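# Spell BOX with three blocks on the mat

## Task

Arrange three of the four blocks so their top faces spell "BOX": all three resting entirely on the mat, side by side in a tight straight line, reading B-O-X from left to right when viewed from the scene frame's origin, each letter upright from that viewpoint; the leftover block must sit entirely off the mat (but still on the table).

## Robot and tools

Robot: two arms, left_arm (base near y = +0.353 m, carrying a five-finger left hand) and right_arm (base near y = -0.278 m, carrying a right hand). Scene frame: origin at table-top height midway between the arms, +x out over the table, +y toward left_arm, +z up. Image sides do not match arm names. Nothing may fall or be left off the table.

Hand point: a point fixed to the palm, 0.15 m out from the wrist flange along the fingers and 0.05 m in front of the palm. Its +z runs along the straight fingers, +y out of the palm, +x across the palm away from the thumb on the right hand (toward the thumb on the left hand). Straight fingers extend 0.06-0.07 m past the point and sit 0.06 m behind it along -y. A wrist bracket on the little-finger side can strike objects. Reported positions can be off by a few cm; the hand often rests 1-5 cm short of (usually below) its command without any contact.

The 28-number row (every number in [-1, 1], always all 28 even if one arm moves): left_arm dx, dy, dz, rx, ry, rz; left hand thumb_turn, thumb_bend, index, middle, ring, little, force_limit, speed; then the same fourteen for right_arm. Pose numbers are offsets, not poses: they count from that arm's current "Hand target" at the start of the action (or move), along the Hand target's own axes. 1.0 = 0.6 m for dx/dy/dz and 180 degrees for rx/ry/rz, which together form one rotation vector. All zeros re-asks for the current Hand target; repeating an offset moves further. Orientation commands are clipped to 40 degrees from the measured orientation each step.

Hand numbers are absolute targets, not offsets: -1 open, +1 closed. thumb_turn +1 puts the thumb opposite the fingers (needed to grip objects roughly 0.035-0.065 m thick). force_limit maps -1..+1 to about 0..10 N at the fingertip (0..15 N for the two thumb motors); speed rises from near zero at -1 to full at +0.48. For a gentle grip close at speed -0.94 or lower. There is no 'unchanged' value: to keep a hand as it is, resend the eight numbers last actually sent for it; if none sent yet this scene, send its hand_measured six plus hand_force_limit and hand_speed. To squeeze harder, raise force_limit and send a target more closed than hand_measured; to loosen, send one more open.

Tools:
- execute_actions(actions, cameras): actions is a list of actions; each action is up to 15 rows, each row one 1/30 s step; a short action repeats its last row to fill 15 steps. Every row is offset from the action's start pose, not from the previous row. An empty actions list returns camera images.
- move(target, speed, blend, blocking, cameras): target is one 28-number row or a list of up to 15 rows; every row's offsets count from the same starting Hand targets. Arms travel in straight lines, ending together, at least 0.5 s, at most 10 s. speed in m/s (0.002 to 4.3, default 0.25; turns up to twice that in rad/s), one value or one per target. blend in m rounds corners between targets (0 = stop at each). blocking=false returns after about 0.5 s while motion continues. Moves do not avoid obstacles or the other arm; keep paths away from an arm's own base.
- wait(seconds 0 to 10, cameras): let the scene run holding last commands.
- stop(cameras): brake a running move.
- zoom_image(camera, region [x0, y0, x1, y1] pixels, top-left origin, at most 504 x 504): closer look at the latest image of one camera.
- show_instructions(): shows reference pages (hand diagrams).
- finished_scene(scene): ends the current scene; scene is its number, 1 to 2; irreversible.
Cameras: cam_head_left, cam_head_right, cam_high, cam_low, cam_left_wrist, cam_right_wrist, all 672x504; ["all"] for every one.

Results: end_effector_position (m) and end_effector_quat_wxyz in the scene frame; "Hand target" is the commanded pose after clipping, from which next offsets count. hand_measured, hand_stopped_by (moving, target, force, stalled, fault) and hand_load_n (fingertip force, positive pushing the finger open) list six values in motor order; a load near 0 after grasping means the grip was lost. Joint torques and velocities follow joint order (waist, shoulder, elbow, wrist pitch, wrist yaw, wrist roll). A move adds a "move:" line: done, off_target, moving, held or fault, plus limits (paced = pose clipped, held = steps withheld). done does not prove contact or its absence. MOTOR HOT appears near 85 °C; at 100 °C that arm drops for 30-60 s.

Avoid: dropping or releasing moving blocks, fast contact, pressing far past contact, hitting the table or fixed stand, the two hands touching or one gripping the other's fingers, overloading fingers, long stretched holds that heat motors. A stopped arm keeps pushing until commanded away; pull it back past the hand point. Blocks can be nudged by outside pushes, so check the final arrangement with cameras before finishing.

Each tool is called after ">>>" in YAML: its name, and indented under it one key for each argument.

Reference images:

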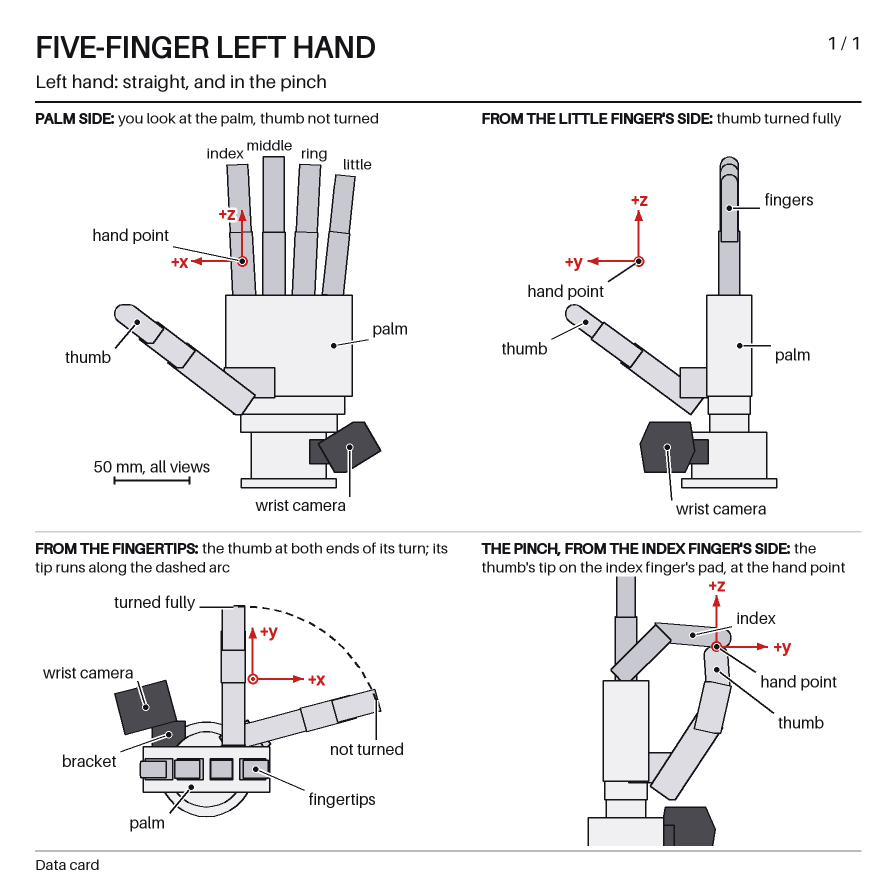

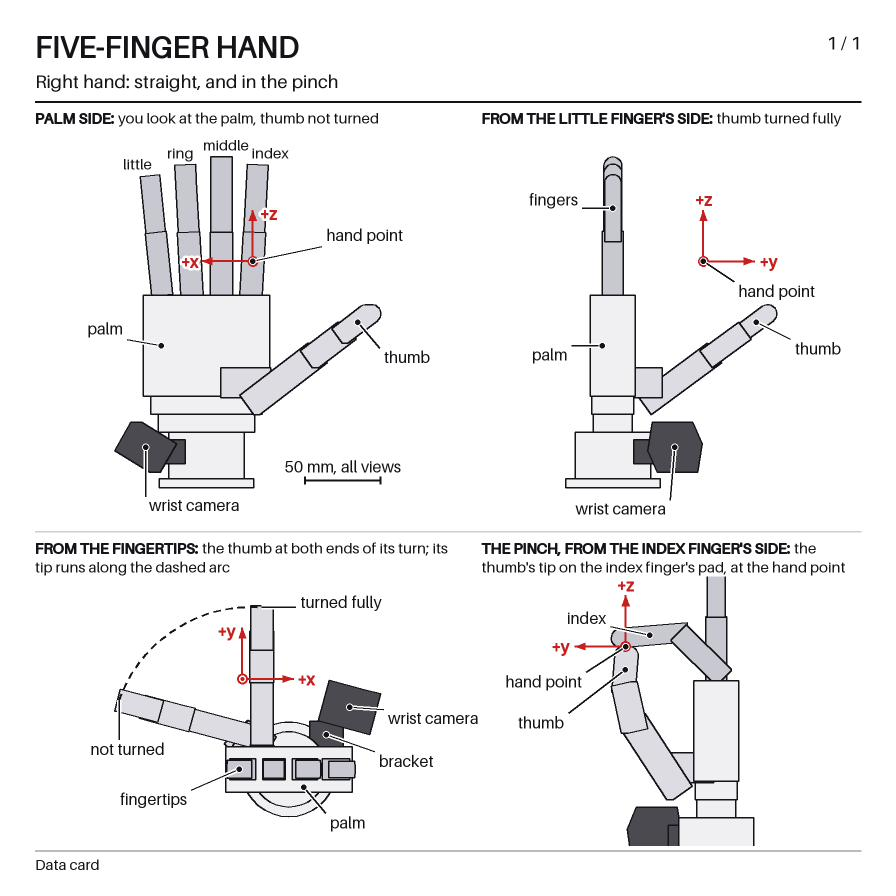

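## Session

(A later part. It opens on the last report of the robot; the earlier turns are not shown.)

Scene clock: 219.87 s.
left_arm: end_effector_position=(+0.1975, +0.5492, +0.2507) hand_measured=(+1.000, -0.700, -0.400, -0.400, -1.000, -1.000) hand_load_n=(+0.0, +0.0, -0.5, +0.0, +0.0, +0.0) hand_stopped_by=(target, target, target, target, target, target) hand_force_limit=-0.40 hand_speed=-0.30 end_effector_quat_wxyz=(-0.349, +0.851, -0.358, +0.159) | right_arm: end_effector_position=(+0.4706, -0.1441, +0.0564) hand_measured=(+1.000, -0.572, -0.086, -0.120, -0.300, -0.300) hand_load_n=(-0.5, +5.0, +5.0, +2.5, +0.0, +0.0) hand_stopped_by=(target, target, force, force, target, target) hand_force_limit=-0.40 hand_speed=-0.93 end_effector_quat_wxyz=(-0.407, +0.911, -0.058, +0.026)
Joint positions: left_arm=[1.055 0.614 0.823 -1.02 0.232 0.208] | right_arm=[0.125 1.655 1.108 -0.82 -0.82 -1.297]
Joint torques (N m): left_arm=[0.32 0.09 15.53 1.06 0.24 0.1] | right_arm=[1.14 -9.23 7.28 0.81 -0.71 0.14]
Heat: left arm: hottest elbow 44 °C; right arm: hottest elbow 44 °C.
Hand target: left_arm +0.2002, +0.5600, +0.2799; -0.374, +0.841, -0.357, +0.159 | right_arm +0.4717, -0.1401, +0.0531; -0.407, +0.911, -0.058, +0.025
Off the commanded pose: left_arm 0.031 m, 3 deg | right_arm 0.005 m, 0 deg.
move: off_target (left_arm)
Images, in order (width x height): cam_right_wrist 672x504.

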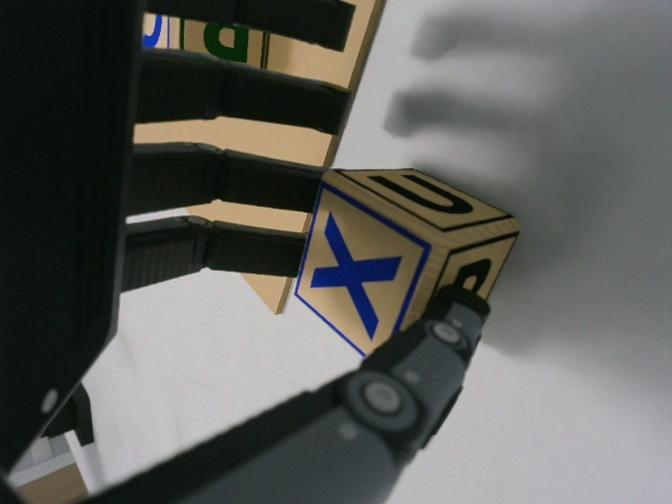

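>>> move:
  target:
    - [0,0,0,0,0,0,1,-0.7,-0.4,-0.4,-1,-1,-0.4,-0.3,0.0132,-0.125,-0.1103,0,0,0,1,-0.57,0.4,0.4,-0.3,-0.3,-0.4,-0.93]
    - [0,0,0,0,0,0,1,-0.7,-0.4,-0.4,-1,-1,-0.4,-0.3,0.122,-0.2545,-0.0307,0,0.355,0.3196,1,-0.57,0.4,0.4,-0.3,-0.3,-0.4,-0.93]
  speed: [0.12,0.35]
  blend: [0.02,0]
  cameras: ["cam_head_left","cam_high","cam_right_wrist"]

>>> zoom_image:
  camera: "cam_head_left"
  region: [340, 230, 440, 305]

>>> zoom_image:
  camera: "cam_high"
  region: [260, 150, 400, 290]

Scene clock: 224.43 s.
left_arm: end_effector_position=(+0.1975, +0.5492, +0.2507) hand_measured=(+1.000, -0.700, -0.400, -0.400, -1.000, -1.000) hand_load_n=(+0.0, +0.0, +0.0, +0.0, +0.0, +0.0) hand_stopped_by=(target, target, target, target, target, target) hand_force_limit=-0.40 hand_speed=-0.30 end_effector_quat_wxyz=(-0.349, +0.851, -0.358, +0.159) | right_arm: end_effector_position=(+0.5364, -0.0742, +0.1513) hand_measured=(+1.000, -0.572, -0.086, -0.120, -0.300, -0.300) hand_load_n=(-0.5, +5.5, +4.5, +2.5, +0.0, +0.0) hand_stopped_by=(target, target, force, force, target, target) hand_force_limit=-0.40 hand_speed=-0.93 end_effector_quat_wxyz=(-0.257, +0.639, -0.665, +0.289)
Joint positions: left_arm=[1.055 0.614 0.823 -1.02 0.232 0.208] | right_arm=[0.484 1.447 1.104 -0.497 0.346 0.324]
Joint torques (N m): left_arm=[0.26 0.15 15.56 1.05 0.24 0.09] | right_arm=[1.9 -8.41 13.79 0.65 0.28 0.12]
Heat: left arm: hottest elbow 44 °C; right arm: hottest elbow 44 °C.
Hand target: left_arm +0.2002, +0.5600, +0.2799; -0.374, +0.841, -0.357, +0.159 | right_arm +0.5554, -0.0617, +0.1789; -0.280, +0.628, -0.664, +0.295
Off the commanded pose: left_arm 0.031 m, 3 deg | right_arm 0.036 m, 3 deg.
move: off_target (left_arm, right_arm)
Images, in order (width x height): cam_head_left 672x504, cam_high 672x504, cam_right_wrist 672x504.

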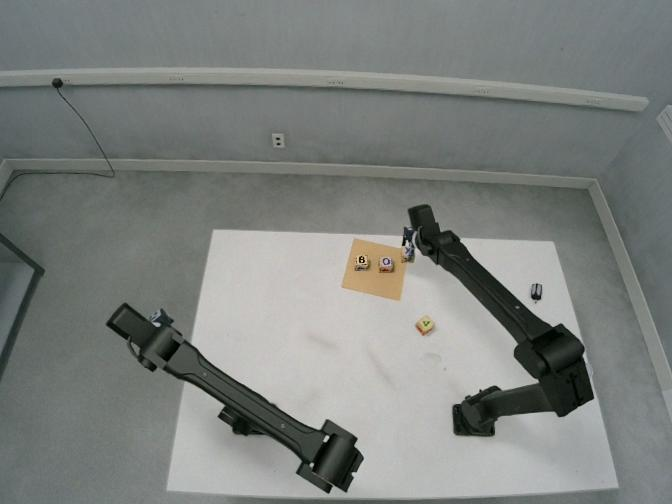

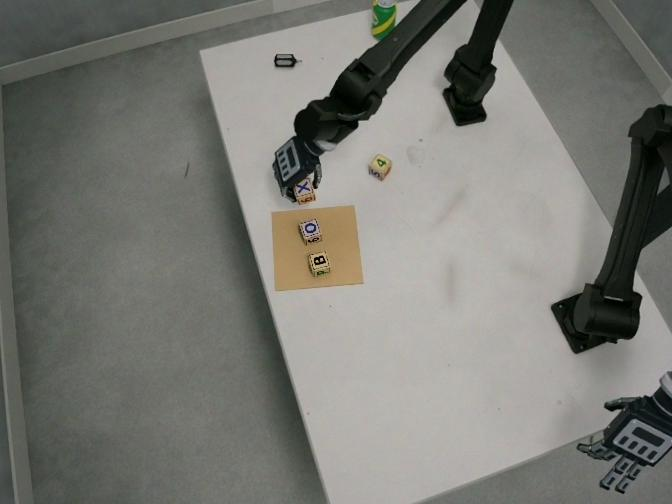

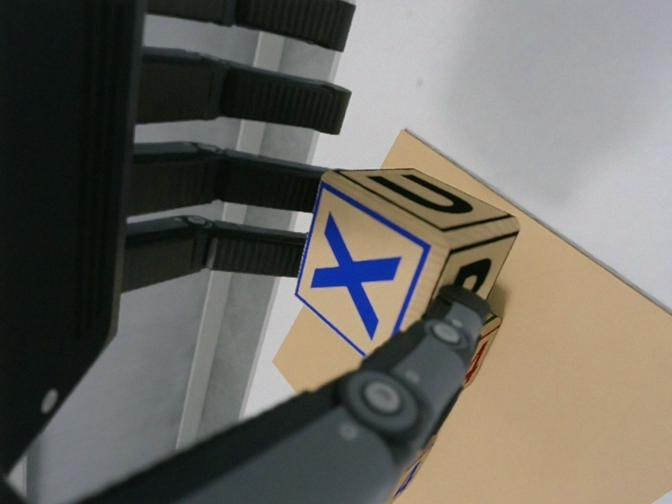

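Scaled by 5.040.

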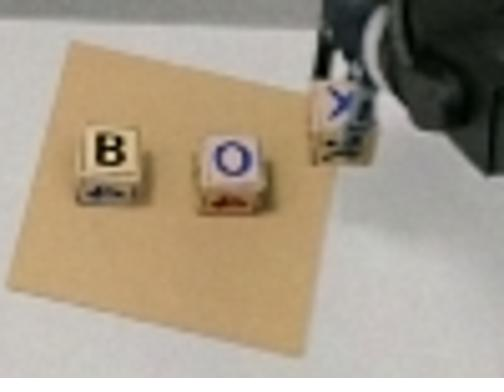

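Scaled by 3.600.

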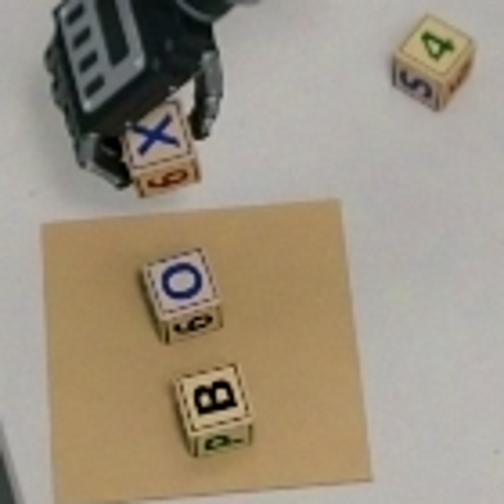

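>>> move:
  target: [0,0,0,0,0,0,1,-0.7,-0.4,-0.4,-1,-1,-0.4,-0.3,-0.0015,0.1117,0.0725,0,0,0,1,-0.57,0.4,0.4,-0.3,-0.3,-0.4,-0.93]
  speed: 0.1
  cameras: ["cam_head_left","cam_high","cam_right_wrist"]

>>> zoom_image:
  camera: "cam_head_left"
  region: [340, 230, 440, 305]

>>> zoom_image:
  camera: "cam_high"
  region: [260, 150, 400, 290]

Scene clock: 226.27 s.
left_arm: end_effector_position=(+0.1975, +0.5492, +0.2507) hand_measured=(+1.000, -0.700, -0.400, -0.400, -1.000, -1.000) hand_load_n=(+0.0, +0.0, +0.0, +0.0, +0.0, +0.0) hand_stopped_by=(target, target, target, target, target, target) hand_force_limit=-0.40 hand_speed=-0.30 end_effector_quat_wxyz=(-0.349, +0.851, -0.358, +0.159) | right_arm: end_effector_position=(+0.5381, -0.0673, +0.0957) hand_measured=(+1.000, -0.572, -0.086, -0.120, -0.300, -0.300) hand_load_n=(-0.5, +5.5, +4.5, +2.5, -0.5, +0.0) hand_stopped_by=(target, target, force, force, target, target) hand_force_limit=-0.40 hand_speed=-0.93 end_effector_quat_wxyz=(-0.267, +0.634, -0.664, +0.293)
Joint positions: left_arm=[1.055 0.614 0.823 -1.02 0.232 0.208] | right_arm=[0.497 1.512 1.006 -0.315 0.357 0.336]
Joint torques (N m): left_arm=[0.26 0.03 15.56 1.06 0.25 0.09] | right_arm=[1.26 -9.05 8.69 1.96 0.16 0.18]
Heat: left arm: hottest elbow 44 °C; right arm: hottest elbow 44 °C.
Hand target: left_arm +0.2002, +0.5600, +0.2799; -0.374, +0.841, -0.357, +0.159 | right_arm +0.5428, -0.0600, +0.1000; -0.280, +0.628, -0.664, +0.295
Off the commanded pose: left_arm 0.031 m, 3 deg | right_arm 0.010 m, 2 deg.
move: off_target (left_arm)
Images, in order (width x height): cam_head_left 672x504, cam_high 672x504, cam_right_wrist 672x504.

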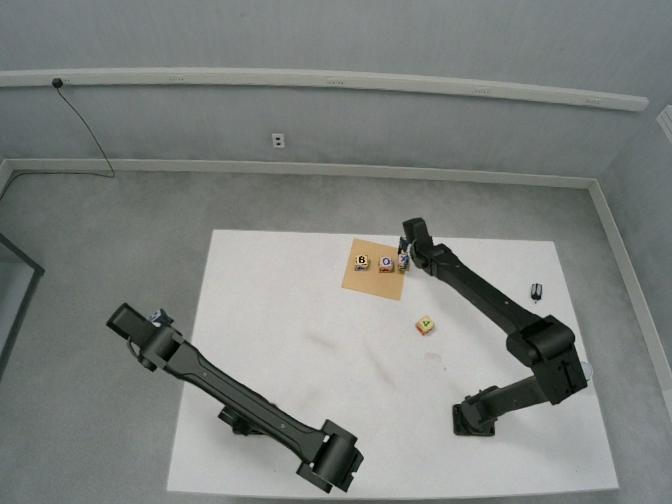

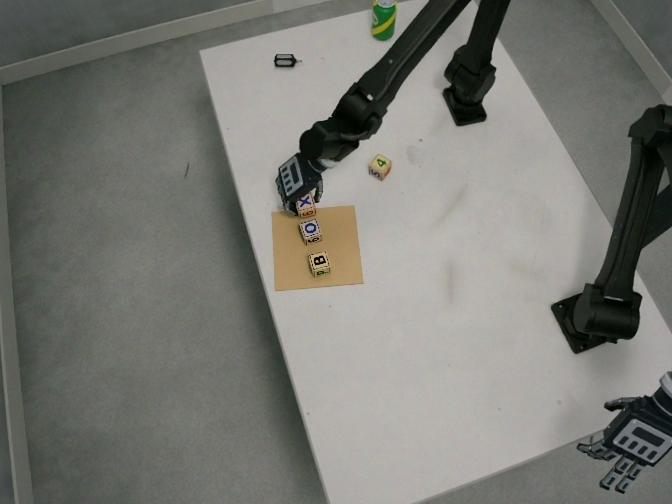

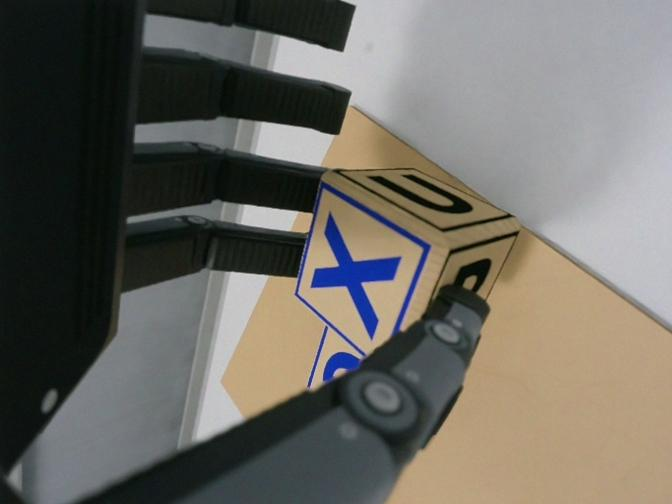

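Scaled by 5.040.

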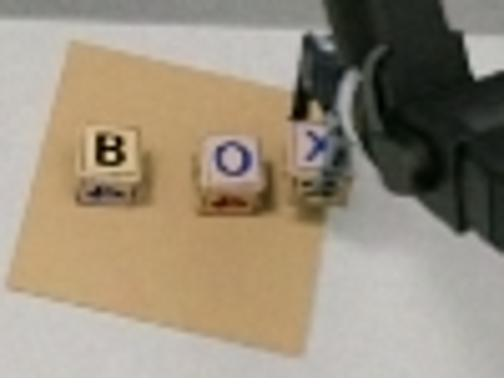

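Scaled by 3.600.

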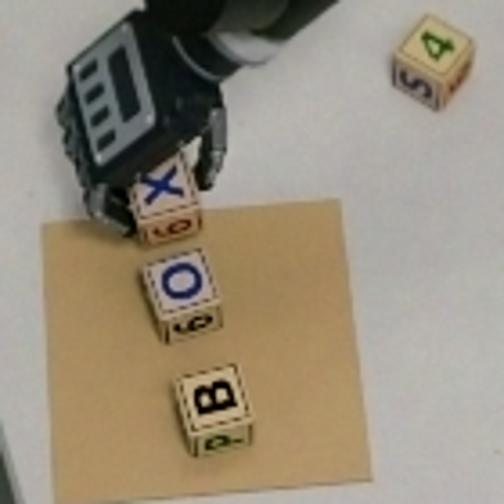

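>>> move:
  target: [0,0,0,0,0,0,1,-0.7,-0.4,-0.4,-1,-1,-0.4,-0.3,0,0.0311,0.0302,0,0,0,1,-0.57,0.4,0.4,-0.3,-0.3,-0.4,-0.93]
  speed: 0.06
  cameras: ["cam_head_left","cam_high","cam_low"]

>>> zoom_image:
  camera: "cam_head_left"
  region: [340, 230, 440, 305]

>>> zoom_image:
  camera: "cam_high"
  region: [260, 150, 400, 290]

>>> zoom_image:
  camera: "cam_low"
  region: [280, 240, 380, 310]

Scene clock: 227.57 s.
left_arm: end_effector_position=(+0.1975, +0.5492, +0.2507) hand_measured=(+1.000, -0.700, -0.400, -0.400, -1.000, -1.000) hand_load_n=(+0.0, +0.0, +0.0, +0.0, +0.0, +0.0) hand_stopped_by=(target, target, target, target, target, target) hand_force_limit=-0.40 hand_speed=-0.30 end_effector_quat_wxyz=(-0.349, +0.851, -0.358, +0.159) | right_arm: end_effector_position=(+0.5391, -0.0669, +0.0703) hand_measured=(+1.000, -0.572, -0.086, -0.120, -0.300, -0.300) hand_load_n=(+0.0, +5.0, +4.5, +3.0, +0.0, +0.0) hand_stopped_by=(target, target, force, force, target, target) hand_force_limit=-0.40 hand_speed=-0.93 end_effector_quat_wxyz=(-0.268, +0.634, -0.664, +0.293)
Joint positions: left_arm=[1.055 0.614 0.823 -1.02 0.232 0.208] | right_arm=[0.497 1.551 0.973 -0.242 0.357 0.336]
Joint torques (N m): left_arm=[0.32 0.15 15.56 1.02 0.25 0.1] | right_arm=[0.44 -9 8.03 1.94 0.24 0.06]
Heat: left arm: hottest elbow 44 °C; right arm: hottest elbow 44 °C.
Hand target: left_arm +0.2002, +0.5600, +0.2799; -0.374, +0.841, -0.357, +0.159 | right_arm +0.5439, -0.0600, +0.0740; -0.280, +0.628, -0.664, +0.295
Off the commanded pose: left_arm 0.031 m, 3 deg | right_arm 0.009 m, 2 deg.
move: off_target (left_arm)
Images, in order (width x height): cam_head_left 672x504, cam_high 672x504, cam_low 672x504.

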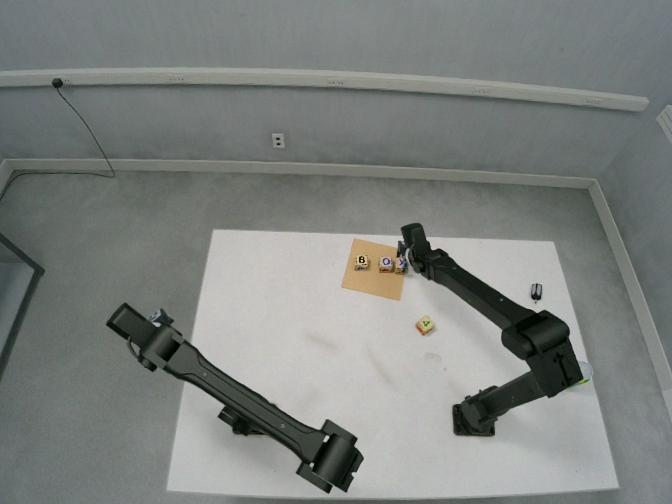

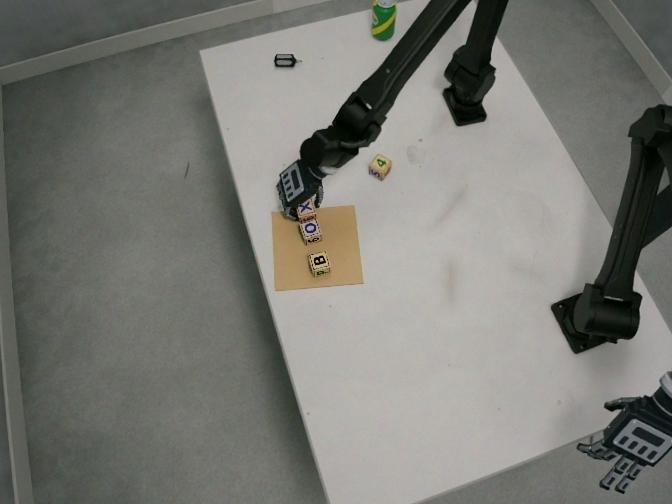

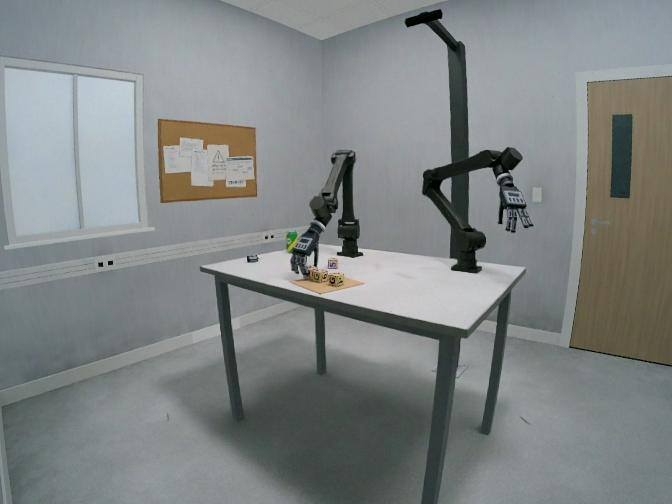

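Scaled by 5.040.

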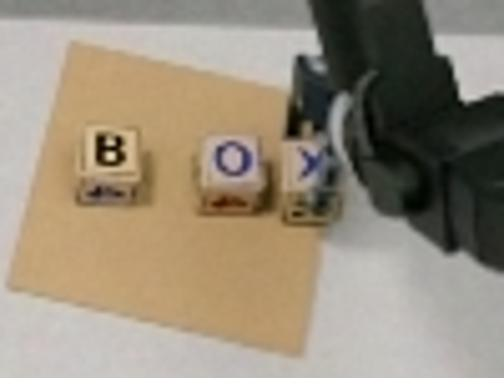

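Scaled by 3.600.

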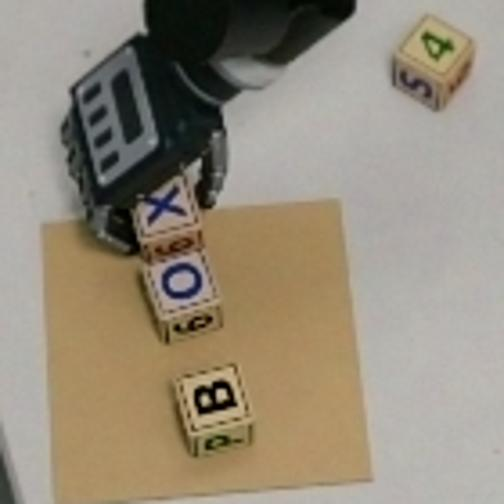

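Scaled by 5.040.

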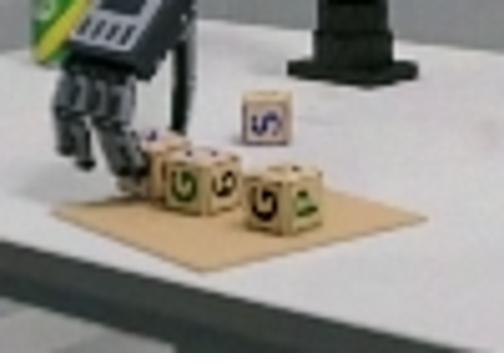

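>>> move:
  target: [0,0,0,0,0,0,1,-0.7,-0.4,-0.4,-1,-1,-0.4,-0.3,-0.075,-0.0041,-0.0054,0,0,0,1,-0.57,0.4,0.4,-0.3,-0.3,-0.4,-0.93]
  speed: 0.05
  cameras: ["cam_head_left","cam_high","cam_low"]

>>> zoom_image:
  camera: "cam_head_left"
  region: [340, 230, 440, 305]

>>> zoom_image:
  camera: "cam_high"
  region: [260, 150, 400, 290]

>>> zoom_image:
  camera: "cam_low"
  region: [280, 240, 380, 310]

Scene clock: 229.43 s.
left_arm: end_effector_position=(+0.1975, +0.5492, +0.2507) hand_measured=(+1.000, -0.700, -0.400, -0.400, -1.000, -1.000) hand_load_n=(+0.0, +0.0, +0.0, +0.0, +0.0, +0.0) hand_stopped_by=(target, target, target, target, target, target) hand_force_limit=-0.40 hand_speed=-0.30 end_effector_quat_wxyz=(-0.349, +0.851, -0.358, +0.159) | right_arm: end_effector_position=(+0.5332, -0.0312, +0.0677) hand_measured=(+1.000, -0.572, -0.086, -0.120, -0.300, -0.300) hand_load_n=(-1.0, +5.5, +4.0, +2.5, +0.0, +0.0) hand_stopped_by=(target, target, force, force, target, target) hand_force_limit=-0.40 hand_speed=-0.93 end_effector_quat_wxyz=(-0.268, +0.632, -0.663, +0.298)
Joint positions: left_arm=[1.055 0.614 0.823 -1.02 0.232 0.208] | right_arm=[0.577 1.581 1.002 -0.259 0.42 0.396]
Joint torques (N m): left_arm=[0.26 0.15 15.58 1.03 0.25 0.09] | right_arm=[2.02 -8.76 11.52 0.43 0.09 0.16]
Heat: left arm: hottest elbow 44 °C; right arm: hottest elbow 44 °C.
Hand target: left_arm +0.2002, +0.5600, +0.2799; -0.374, +0.841, -0.357, +0.159 | right_arm +0.5457, -0.0151, +0.0780; -0.280, +0.628, -0.664, +0.295
Off the commanded pose: left_arm 0.031 m, 3 deg | right_arm 0.023 m, 1 deg.
move: off_target (left_arm, right_arm)
Images, in order (width x height): cam_head_left 672x504, cam_high 672x504, cam_low 672x504.

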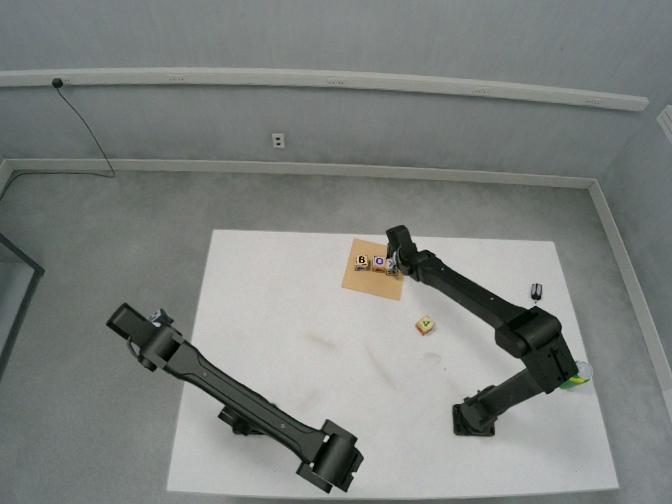

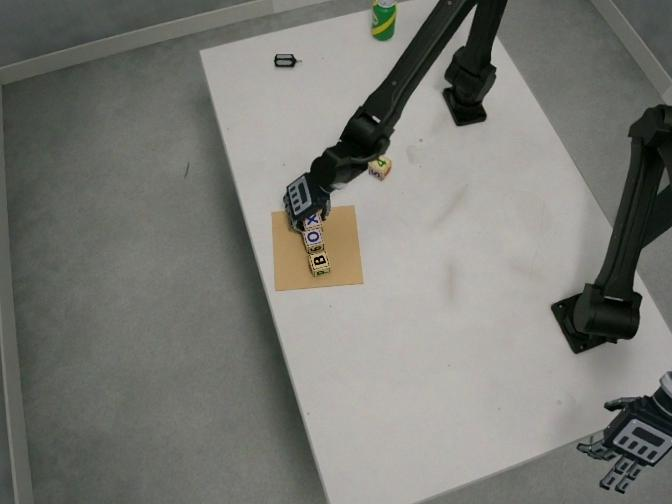

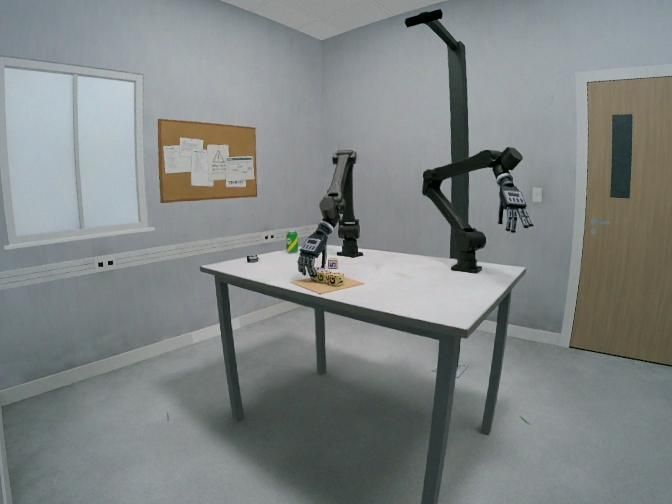

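Scaled by 5.040.

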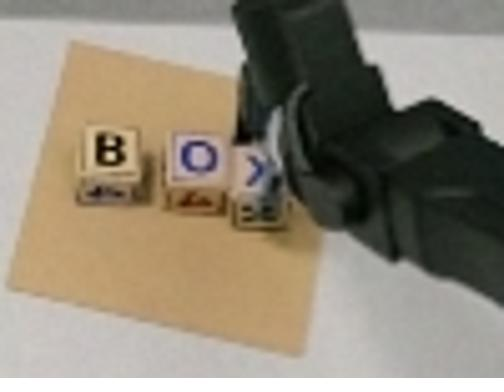

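Scaled by 3.600.

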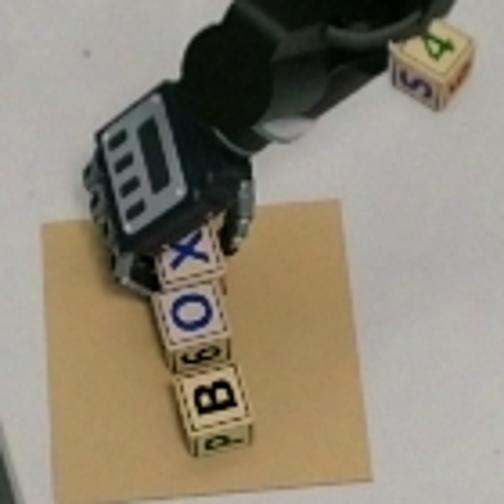

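Scaled by 5.040.

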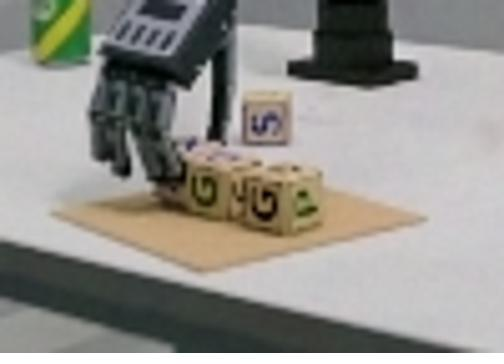

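>>> zoom_image:
  camera: "cam_head_left"
  region: [350, 245, 405, 285]

>>> zoom_image:
  camera: "cam_high"
  region: [295, 200, 345, 285]

Scaled by 9.164.

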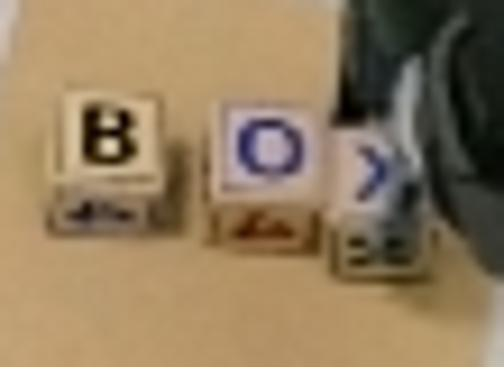

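Scaled by 5.929.

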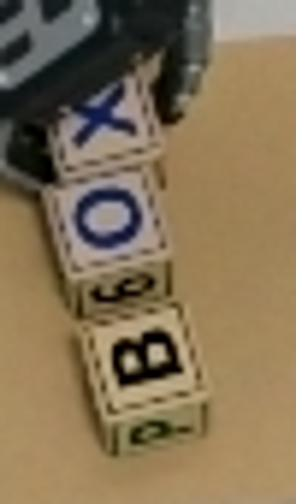

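>>> move:
  target: [0,0,0,0,0,0,1,-0.7,-0.4,-0.4,-1,-1,-0.4,-0.3,-0.0325,-0.015,0.0018,0,0,0,1,-0.57,0.4,0.4,-0.3,-0.3,-0.4,-0.93]
  speed: 0.05
  cameras: ["cam_head_left","cam_high"]

>>> zoom_image:
  camera: "cam_head_left"
  region: [350, 245, 405, 285]

>>> zoom_image:
  camera: "cam_high"
  region: [295, 200, 345, 285]

Scene clock: 231.27 s.
left_arm: end_effector_position=(+0.1975, +0.5492, +0.2507) hand_measured=(+1.000, -0.700, -0.400, -0.400, -1.000, -1.000) hand_load_n=(+0.0, +0.0, +0.0, +0.0, +0.0, +0.0) hand_stopped_by=(target, target, target, target, target, target) hand_force_limit=-0.40 hand_speed=-0.30 end_effector_quat_wxyz=(-0.349, +0.851, -0.358, +0.159) | right_arm: end_effector_position=(+0.5381, -0.0131, +0.0683) hand_measured=(+1.000, -0.572, -0.086, -0.120, -0.300, -0.300) hand_load_n=(-1.0, +5.5, +4.0, +2.5, +0.0, +0.0) hand_stopped_by=(target, target, force, force, target, target) hand_force_limit=-0.40 hand_speed=-0.93 end_effector_quat_wxyz=(-0.263, +0.635, -0.663, +0.296)
Joint positions: left_arm=[1.055 0.614 0.823 -1.02 0.232 0.208] | right_arm=[0.604 1.616 1.054 -0.297 0.434 0.417]
Joint torques (N m): left_arm=[0.32 0.03 15.54 1.06 0.25 0.09] | right_arm=[0.91 -9.17 11.99 0.44 0.16 0.19]
Heat: left arm: hottest elbow 44 °C; right arm: hottest elbow 44 °C.
Hand target: left_arm +0.2002, +0.5600, +0.2799; -0.374, +0.841, -0.357, +0.159 | right_arm +0.5536, +0.0040, +0.0840; -0.280, +0.628, -0.664, +0.295
Off the commanded pose: left_arm 0.031 m, 3 deg | right_arm 0.028 m, 2 deg.
move: off_target (left_arm, right_arm)
Images, in order (width x height): cam_head_left 672x504, cam_high 672x504.

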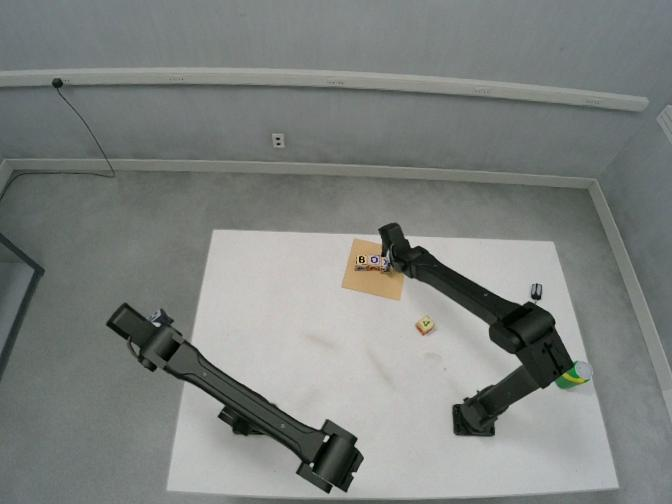

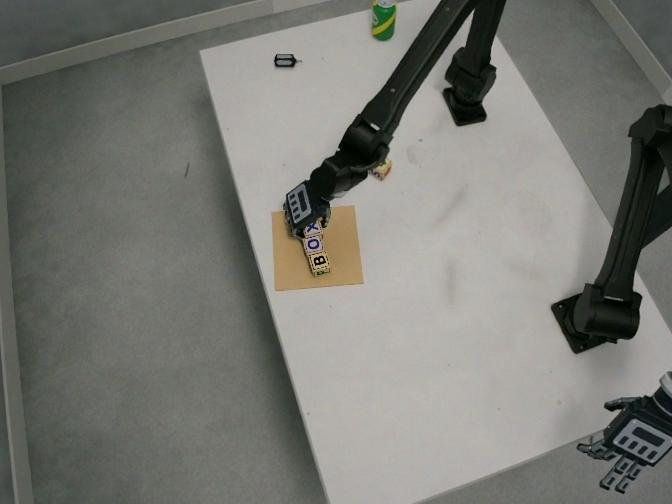

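Scaled by 9.164.

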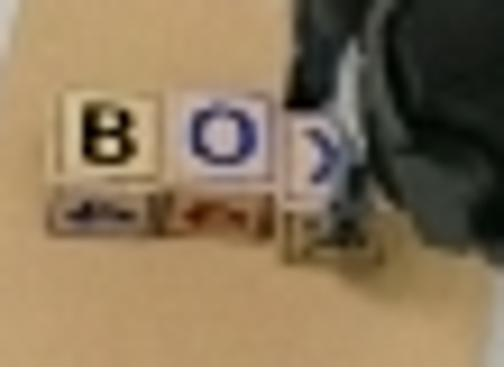

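Scaled by 5.929.

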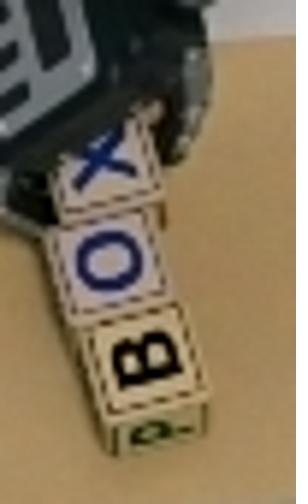

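>>> move:
  target: [0,0,0,0,0,0,1,-0.7,-0.4,-0.4,-1,-1,-0.4,-0.3,0.0157,-0.0132,0.0097,0,0,0,1,-0.57,0.4,0.4,-0.3,-0.3,-0.4,-0.93]
  speed: 0.04
  cameras: ["cam_head_left","cam_high"]

>>> zoom_image:
  camera: "cam_head_left"
  region: [350, 245, 405, 285]

>>> zoom_image:
  camera: "cam_high"
  region: [295, 200, 345, 285]

Scene clock: 232.60 s.
left_arm: end_effector_position=(+0.1975, +0.5492, +0.2507) hand_measured=(+1.000, -0.700, -0.400, -0.400, -1.000, -1.000) hand_load_n=(+0.0, +0.0, +0.0, +0.0, +0.5, +0.0) hand_stopped_by=(target, target, target, target, target, target) hand_force_limit=-0.40 hand_speed=-0.30 end_effector_quat_wxyz=(-0.349, +0.851, -0.358, +0.159) | right_arm: end_effector_position=(+0.5410, -0.0129, +0.0686) hand_measured=(+1.000, -0.572, -0.086, -0.120, -0.300, -0.300) hand_load_n=(-1.0, +5.5, +4.0, +2.5, +0.0, +0.0) hand_stopped_by=(target, target, force, force, target, target) hand_force_limit=-0.40 hand_speed=-0.93 end_effector_quat_wxyz=(-0.265, +0.635, -0.665, +0.291)
Joint positions: left_arm=[1.055 0.614 0.823 -1.02 0.232 0.208] | right_arm=[0.596 1.62 1.06 -0.297 0.42 0.418]
Joint torques (N m): left_arm=[0.26 0.15 15.54 1.06 0.25 0.09] | right_arm=[-0.15 -9.52 12.07 0.83 0.22 -0.06]
Heat: left arm: hottest elbow 44 °C; right arm: hottest elbow 44 °C.
Hand target: left_arm +0.2002, +0.5600, +0.2799; -0.374, +0.841, -0.357, +0.159 | right_arm +0.5627, -0.0059, +0.0860; -0.280, +0.628, -0.664, +0.295
Off the commanded pose: left_arm 0.031 m, 3 deg | right_arm 0.029 m, 2 deg.
move: off_target (left_arm, right_arm)
Images, in order (width x height): cam_head_left 672x504, cam_high 672x504.

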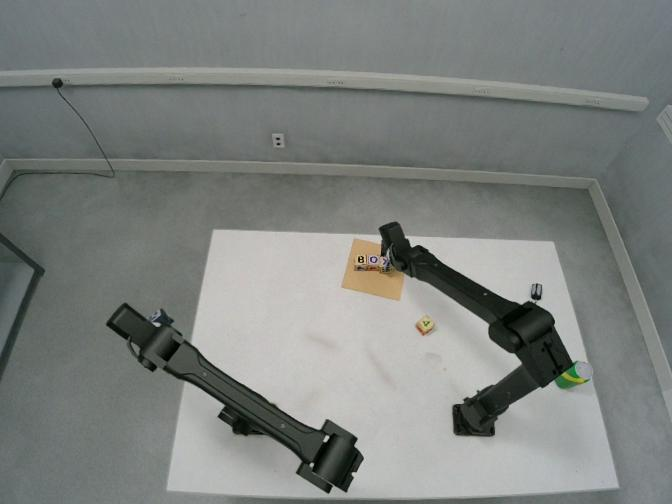

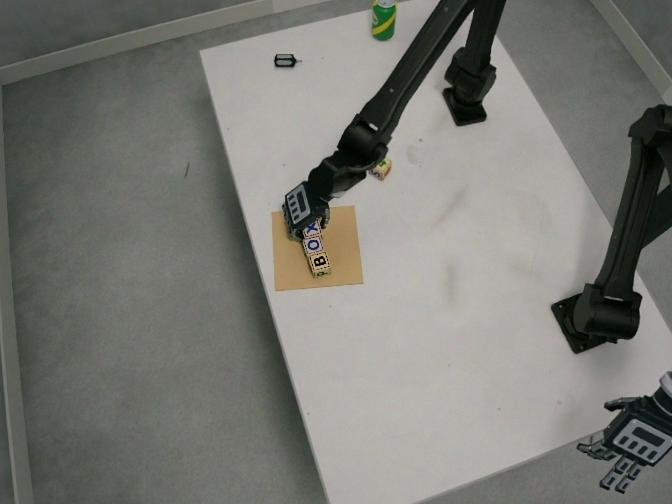

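Scaled by 9.164.

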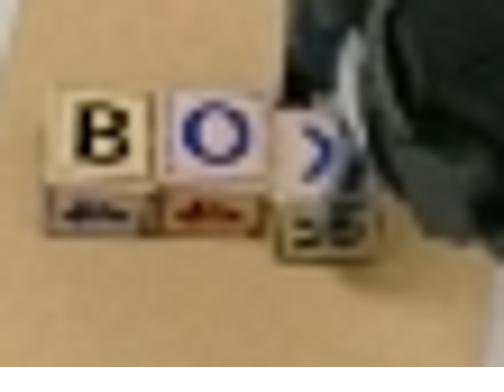

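Scaled by 5.929.

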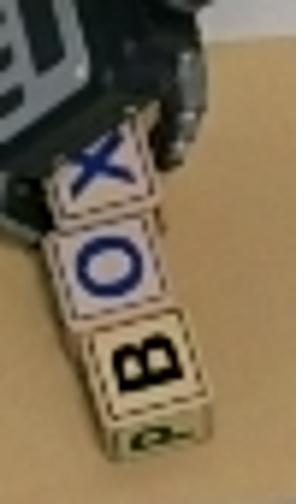

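>>> move:
  target: [0,0,0,0,0,0,1,-0.7,-0.4,-0.4,-1,-1,-0.4,-0.3,0.02,-0.038,-0.0325,0,0,0,1,-0.57,0.4,0.4,-0.3,-0.3,-0.4,-0.93]
  speed: 0.05
  cameras: ["cam_head_left","cam_high"]

>>> zoom_image:
  camera: "cam_head_left"
  region: [350, 245, 405, 285]

>>> zoom_image:
  camera: "cam_high"
  region: [295, 200, 345, 285]

Scene clock: 234.17 s.
left_arm: end_effector_position=(+0.1975, +0.5492, +0.2507) hand_measured=(+1.000, -0.700, -0.400, -0.400, -1.000, -1.000) hand_load_n=(+0.0, +0.0, +0.0, +0.0, +0.0, +0.0) hand_stopped_by=(target, target, target, target, target, target) hand_force_limit=-0.40 hand_speed=-0.30 end_effector_quat_wxyz=(-0.349, +0.851, -0.358, +0.159) | right_arm: end_effector_position=(+0.5407, -0.0248, +0.0807) hand_measured=(+1.000, -0.572, -0.086, -0.120, -0.300, -0.300) hand_load_n=(-0.5, +5.0, +4.5, +2.5, +0.0, +0.0) hand_stopped_by=(target, target, force, force, target, target) hand_force_limit=-0.40 hand_speed=-0.93 end_effector_quat_wxyz=(-0.254, +0.638, -0.668, +0.286)
Joint positions: left_arm=[1.055 0.614 0.823 -1.02 0.232 0.208] | right_arm=[0.574 1.598 1.081 -0.362 0.405 0.407]
Joint torques (N m): left_arm=[0.26 0.15 15.56 1.03 0.24 0.09] | right_arm=[0.38 -12.1 12.53 0.46 0.16 -0.1]
Heat: left arm: hottest elbow 44 °C; right arm: hottest elbow 44 °C.
Hand target: left_arm +0.2002, +0.5600, +0.2799; -0.374, +0.841, -0.357, +0.159 | right_arm +0.5627, -0.0180, +0.1159; -0.280, +0.628, -0.664, +0.295
Off the commanded pose: left_arm 0.031 m, 3 deg | right_arm 0.042 m, 3 deg.
move: off_target (left_arm, right_arm)
Images, in order (width x height): cam_head_left 672x504, cam_high 672x504.

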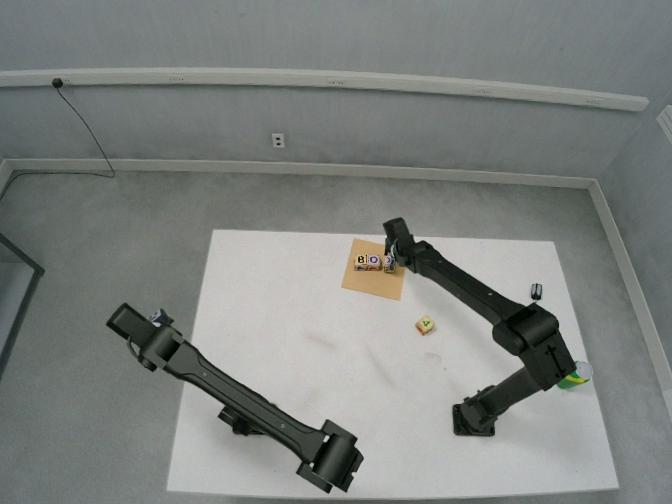

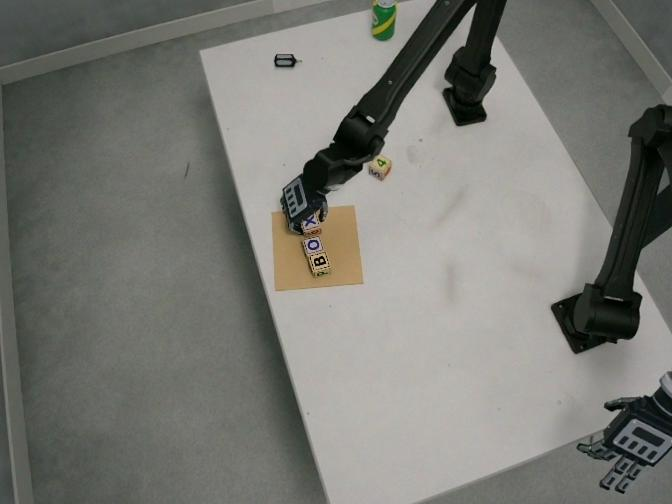

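Scaled by 9.164.

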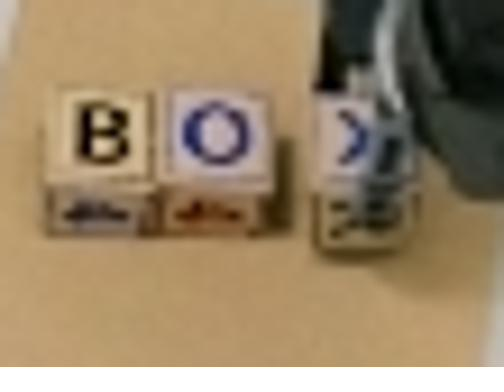

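Scaled by 5.929.

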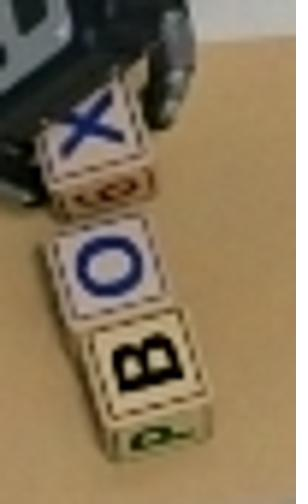

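>>> move:
  target: [0,0,0,0,0,0,1,-0.7,-0.4,-0.4,-1,-1,-0.4,-0.3,-0.0085,0.0477,0.0113,0,0,0,1,-0.57,0.4,0.4,-0.3,-0.3,-0.4,-0.93]
  speed: 0.05
  cameras: ["cam_head_left","cam_high"]

>>> zoom_image:
  camera: "cam_head_left"
  region: [350, 245, 405, 285]

>>> zoom_image:
  camera: "cam_high"
  region: [295, 200, 345, 285]

Scene clock: 235.80 s.
left_arm: end_effector_position=(+0.1975, +0.5492, +0.2507) hand_measured=(+1.000, -0.700, -0.400, -0.400, -1.000, -1.000) hand_load_n=(+0.0, +0.0, +0.0, +0.0, +0.0, +0.0) hand_stopped_by=(target, target, target, target, target, target) hand_force_limit=-0.40 hand_speed=-0.30 end_effector_quat_wxyz=(-0.349, +0.851, -0.358, +0.159) | right_arm: end_effector_position=(+0.5462, -0.0187, +0.0857) hand_measured=(+1.000, -0.572, -0.086, -0.120, -0.300, -0.300) hand_load_n=(-0.5, +5.0, +4.5, +2.5, +0.0, +0.0) hand_stopped_by=(target, target, force, force, target, target) hand_force_limit=-0.40 hand_speed=-0.93 end_effector_quat_wxyz=(-0.267, +0.633, -0.665, +0.293)
Joint positions: left_arm=[1.055 0.614 0.823 -1.02 0.232 0.208] | right_arm=[0.582 1.598 1.081 -0.33 0.415 0.406]
Joint torques (N m): left_arm=[0.21 0.09 15.56 1.06 0.24 0.1] | right_arm=[0.62 -10.7 8.14 1.65 0.27 0.09]
Heat: left arm: hottest elbow 44 °C; right arm: hottest elbow 44 °C.
Hand target: left_arm +0.2002, +0.5600, +0.2799; -0.374, +0.841, -0.357, +0.159 | right_arm +0.5489, -0.0121, +0.0901; -0.279, +0.628, -0.664, +0.295
Off the commanded pose: left_arm 0.031 m, 3 deg | right_arm 0.008 m, 2 deg.
move: off_target (left_arm)
Images, in order (width x height): cam_head_left 672x504, cam_high 672x504.

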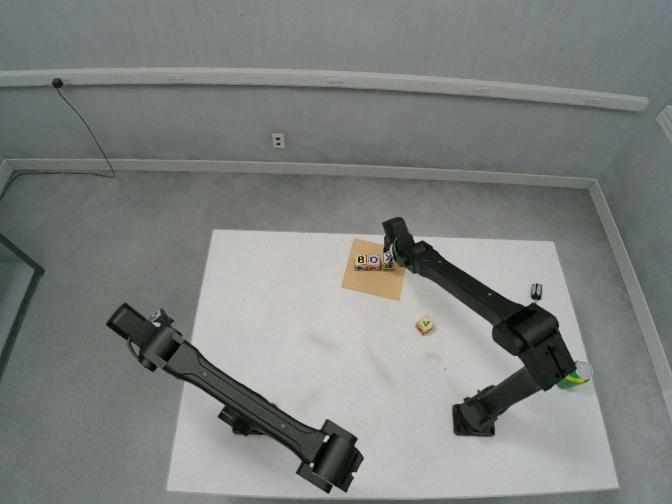

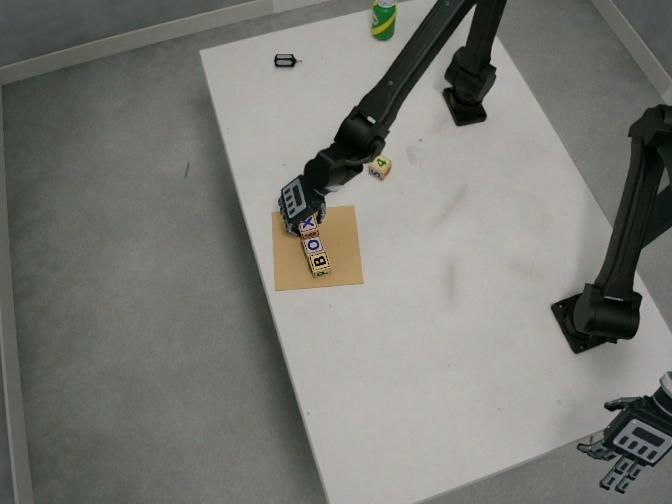

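Scaled by 9.164.

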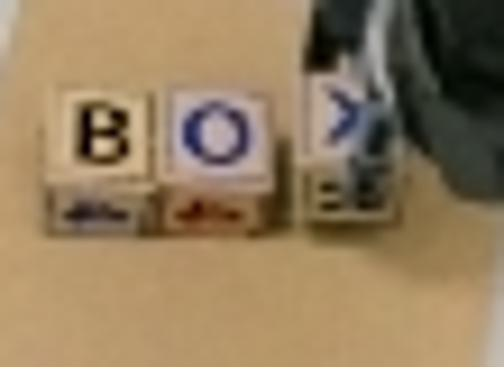

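Scaled by 5.929.

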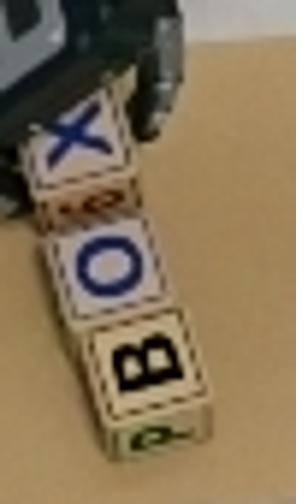

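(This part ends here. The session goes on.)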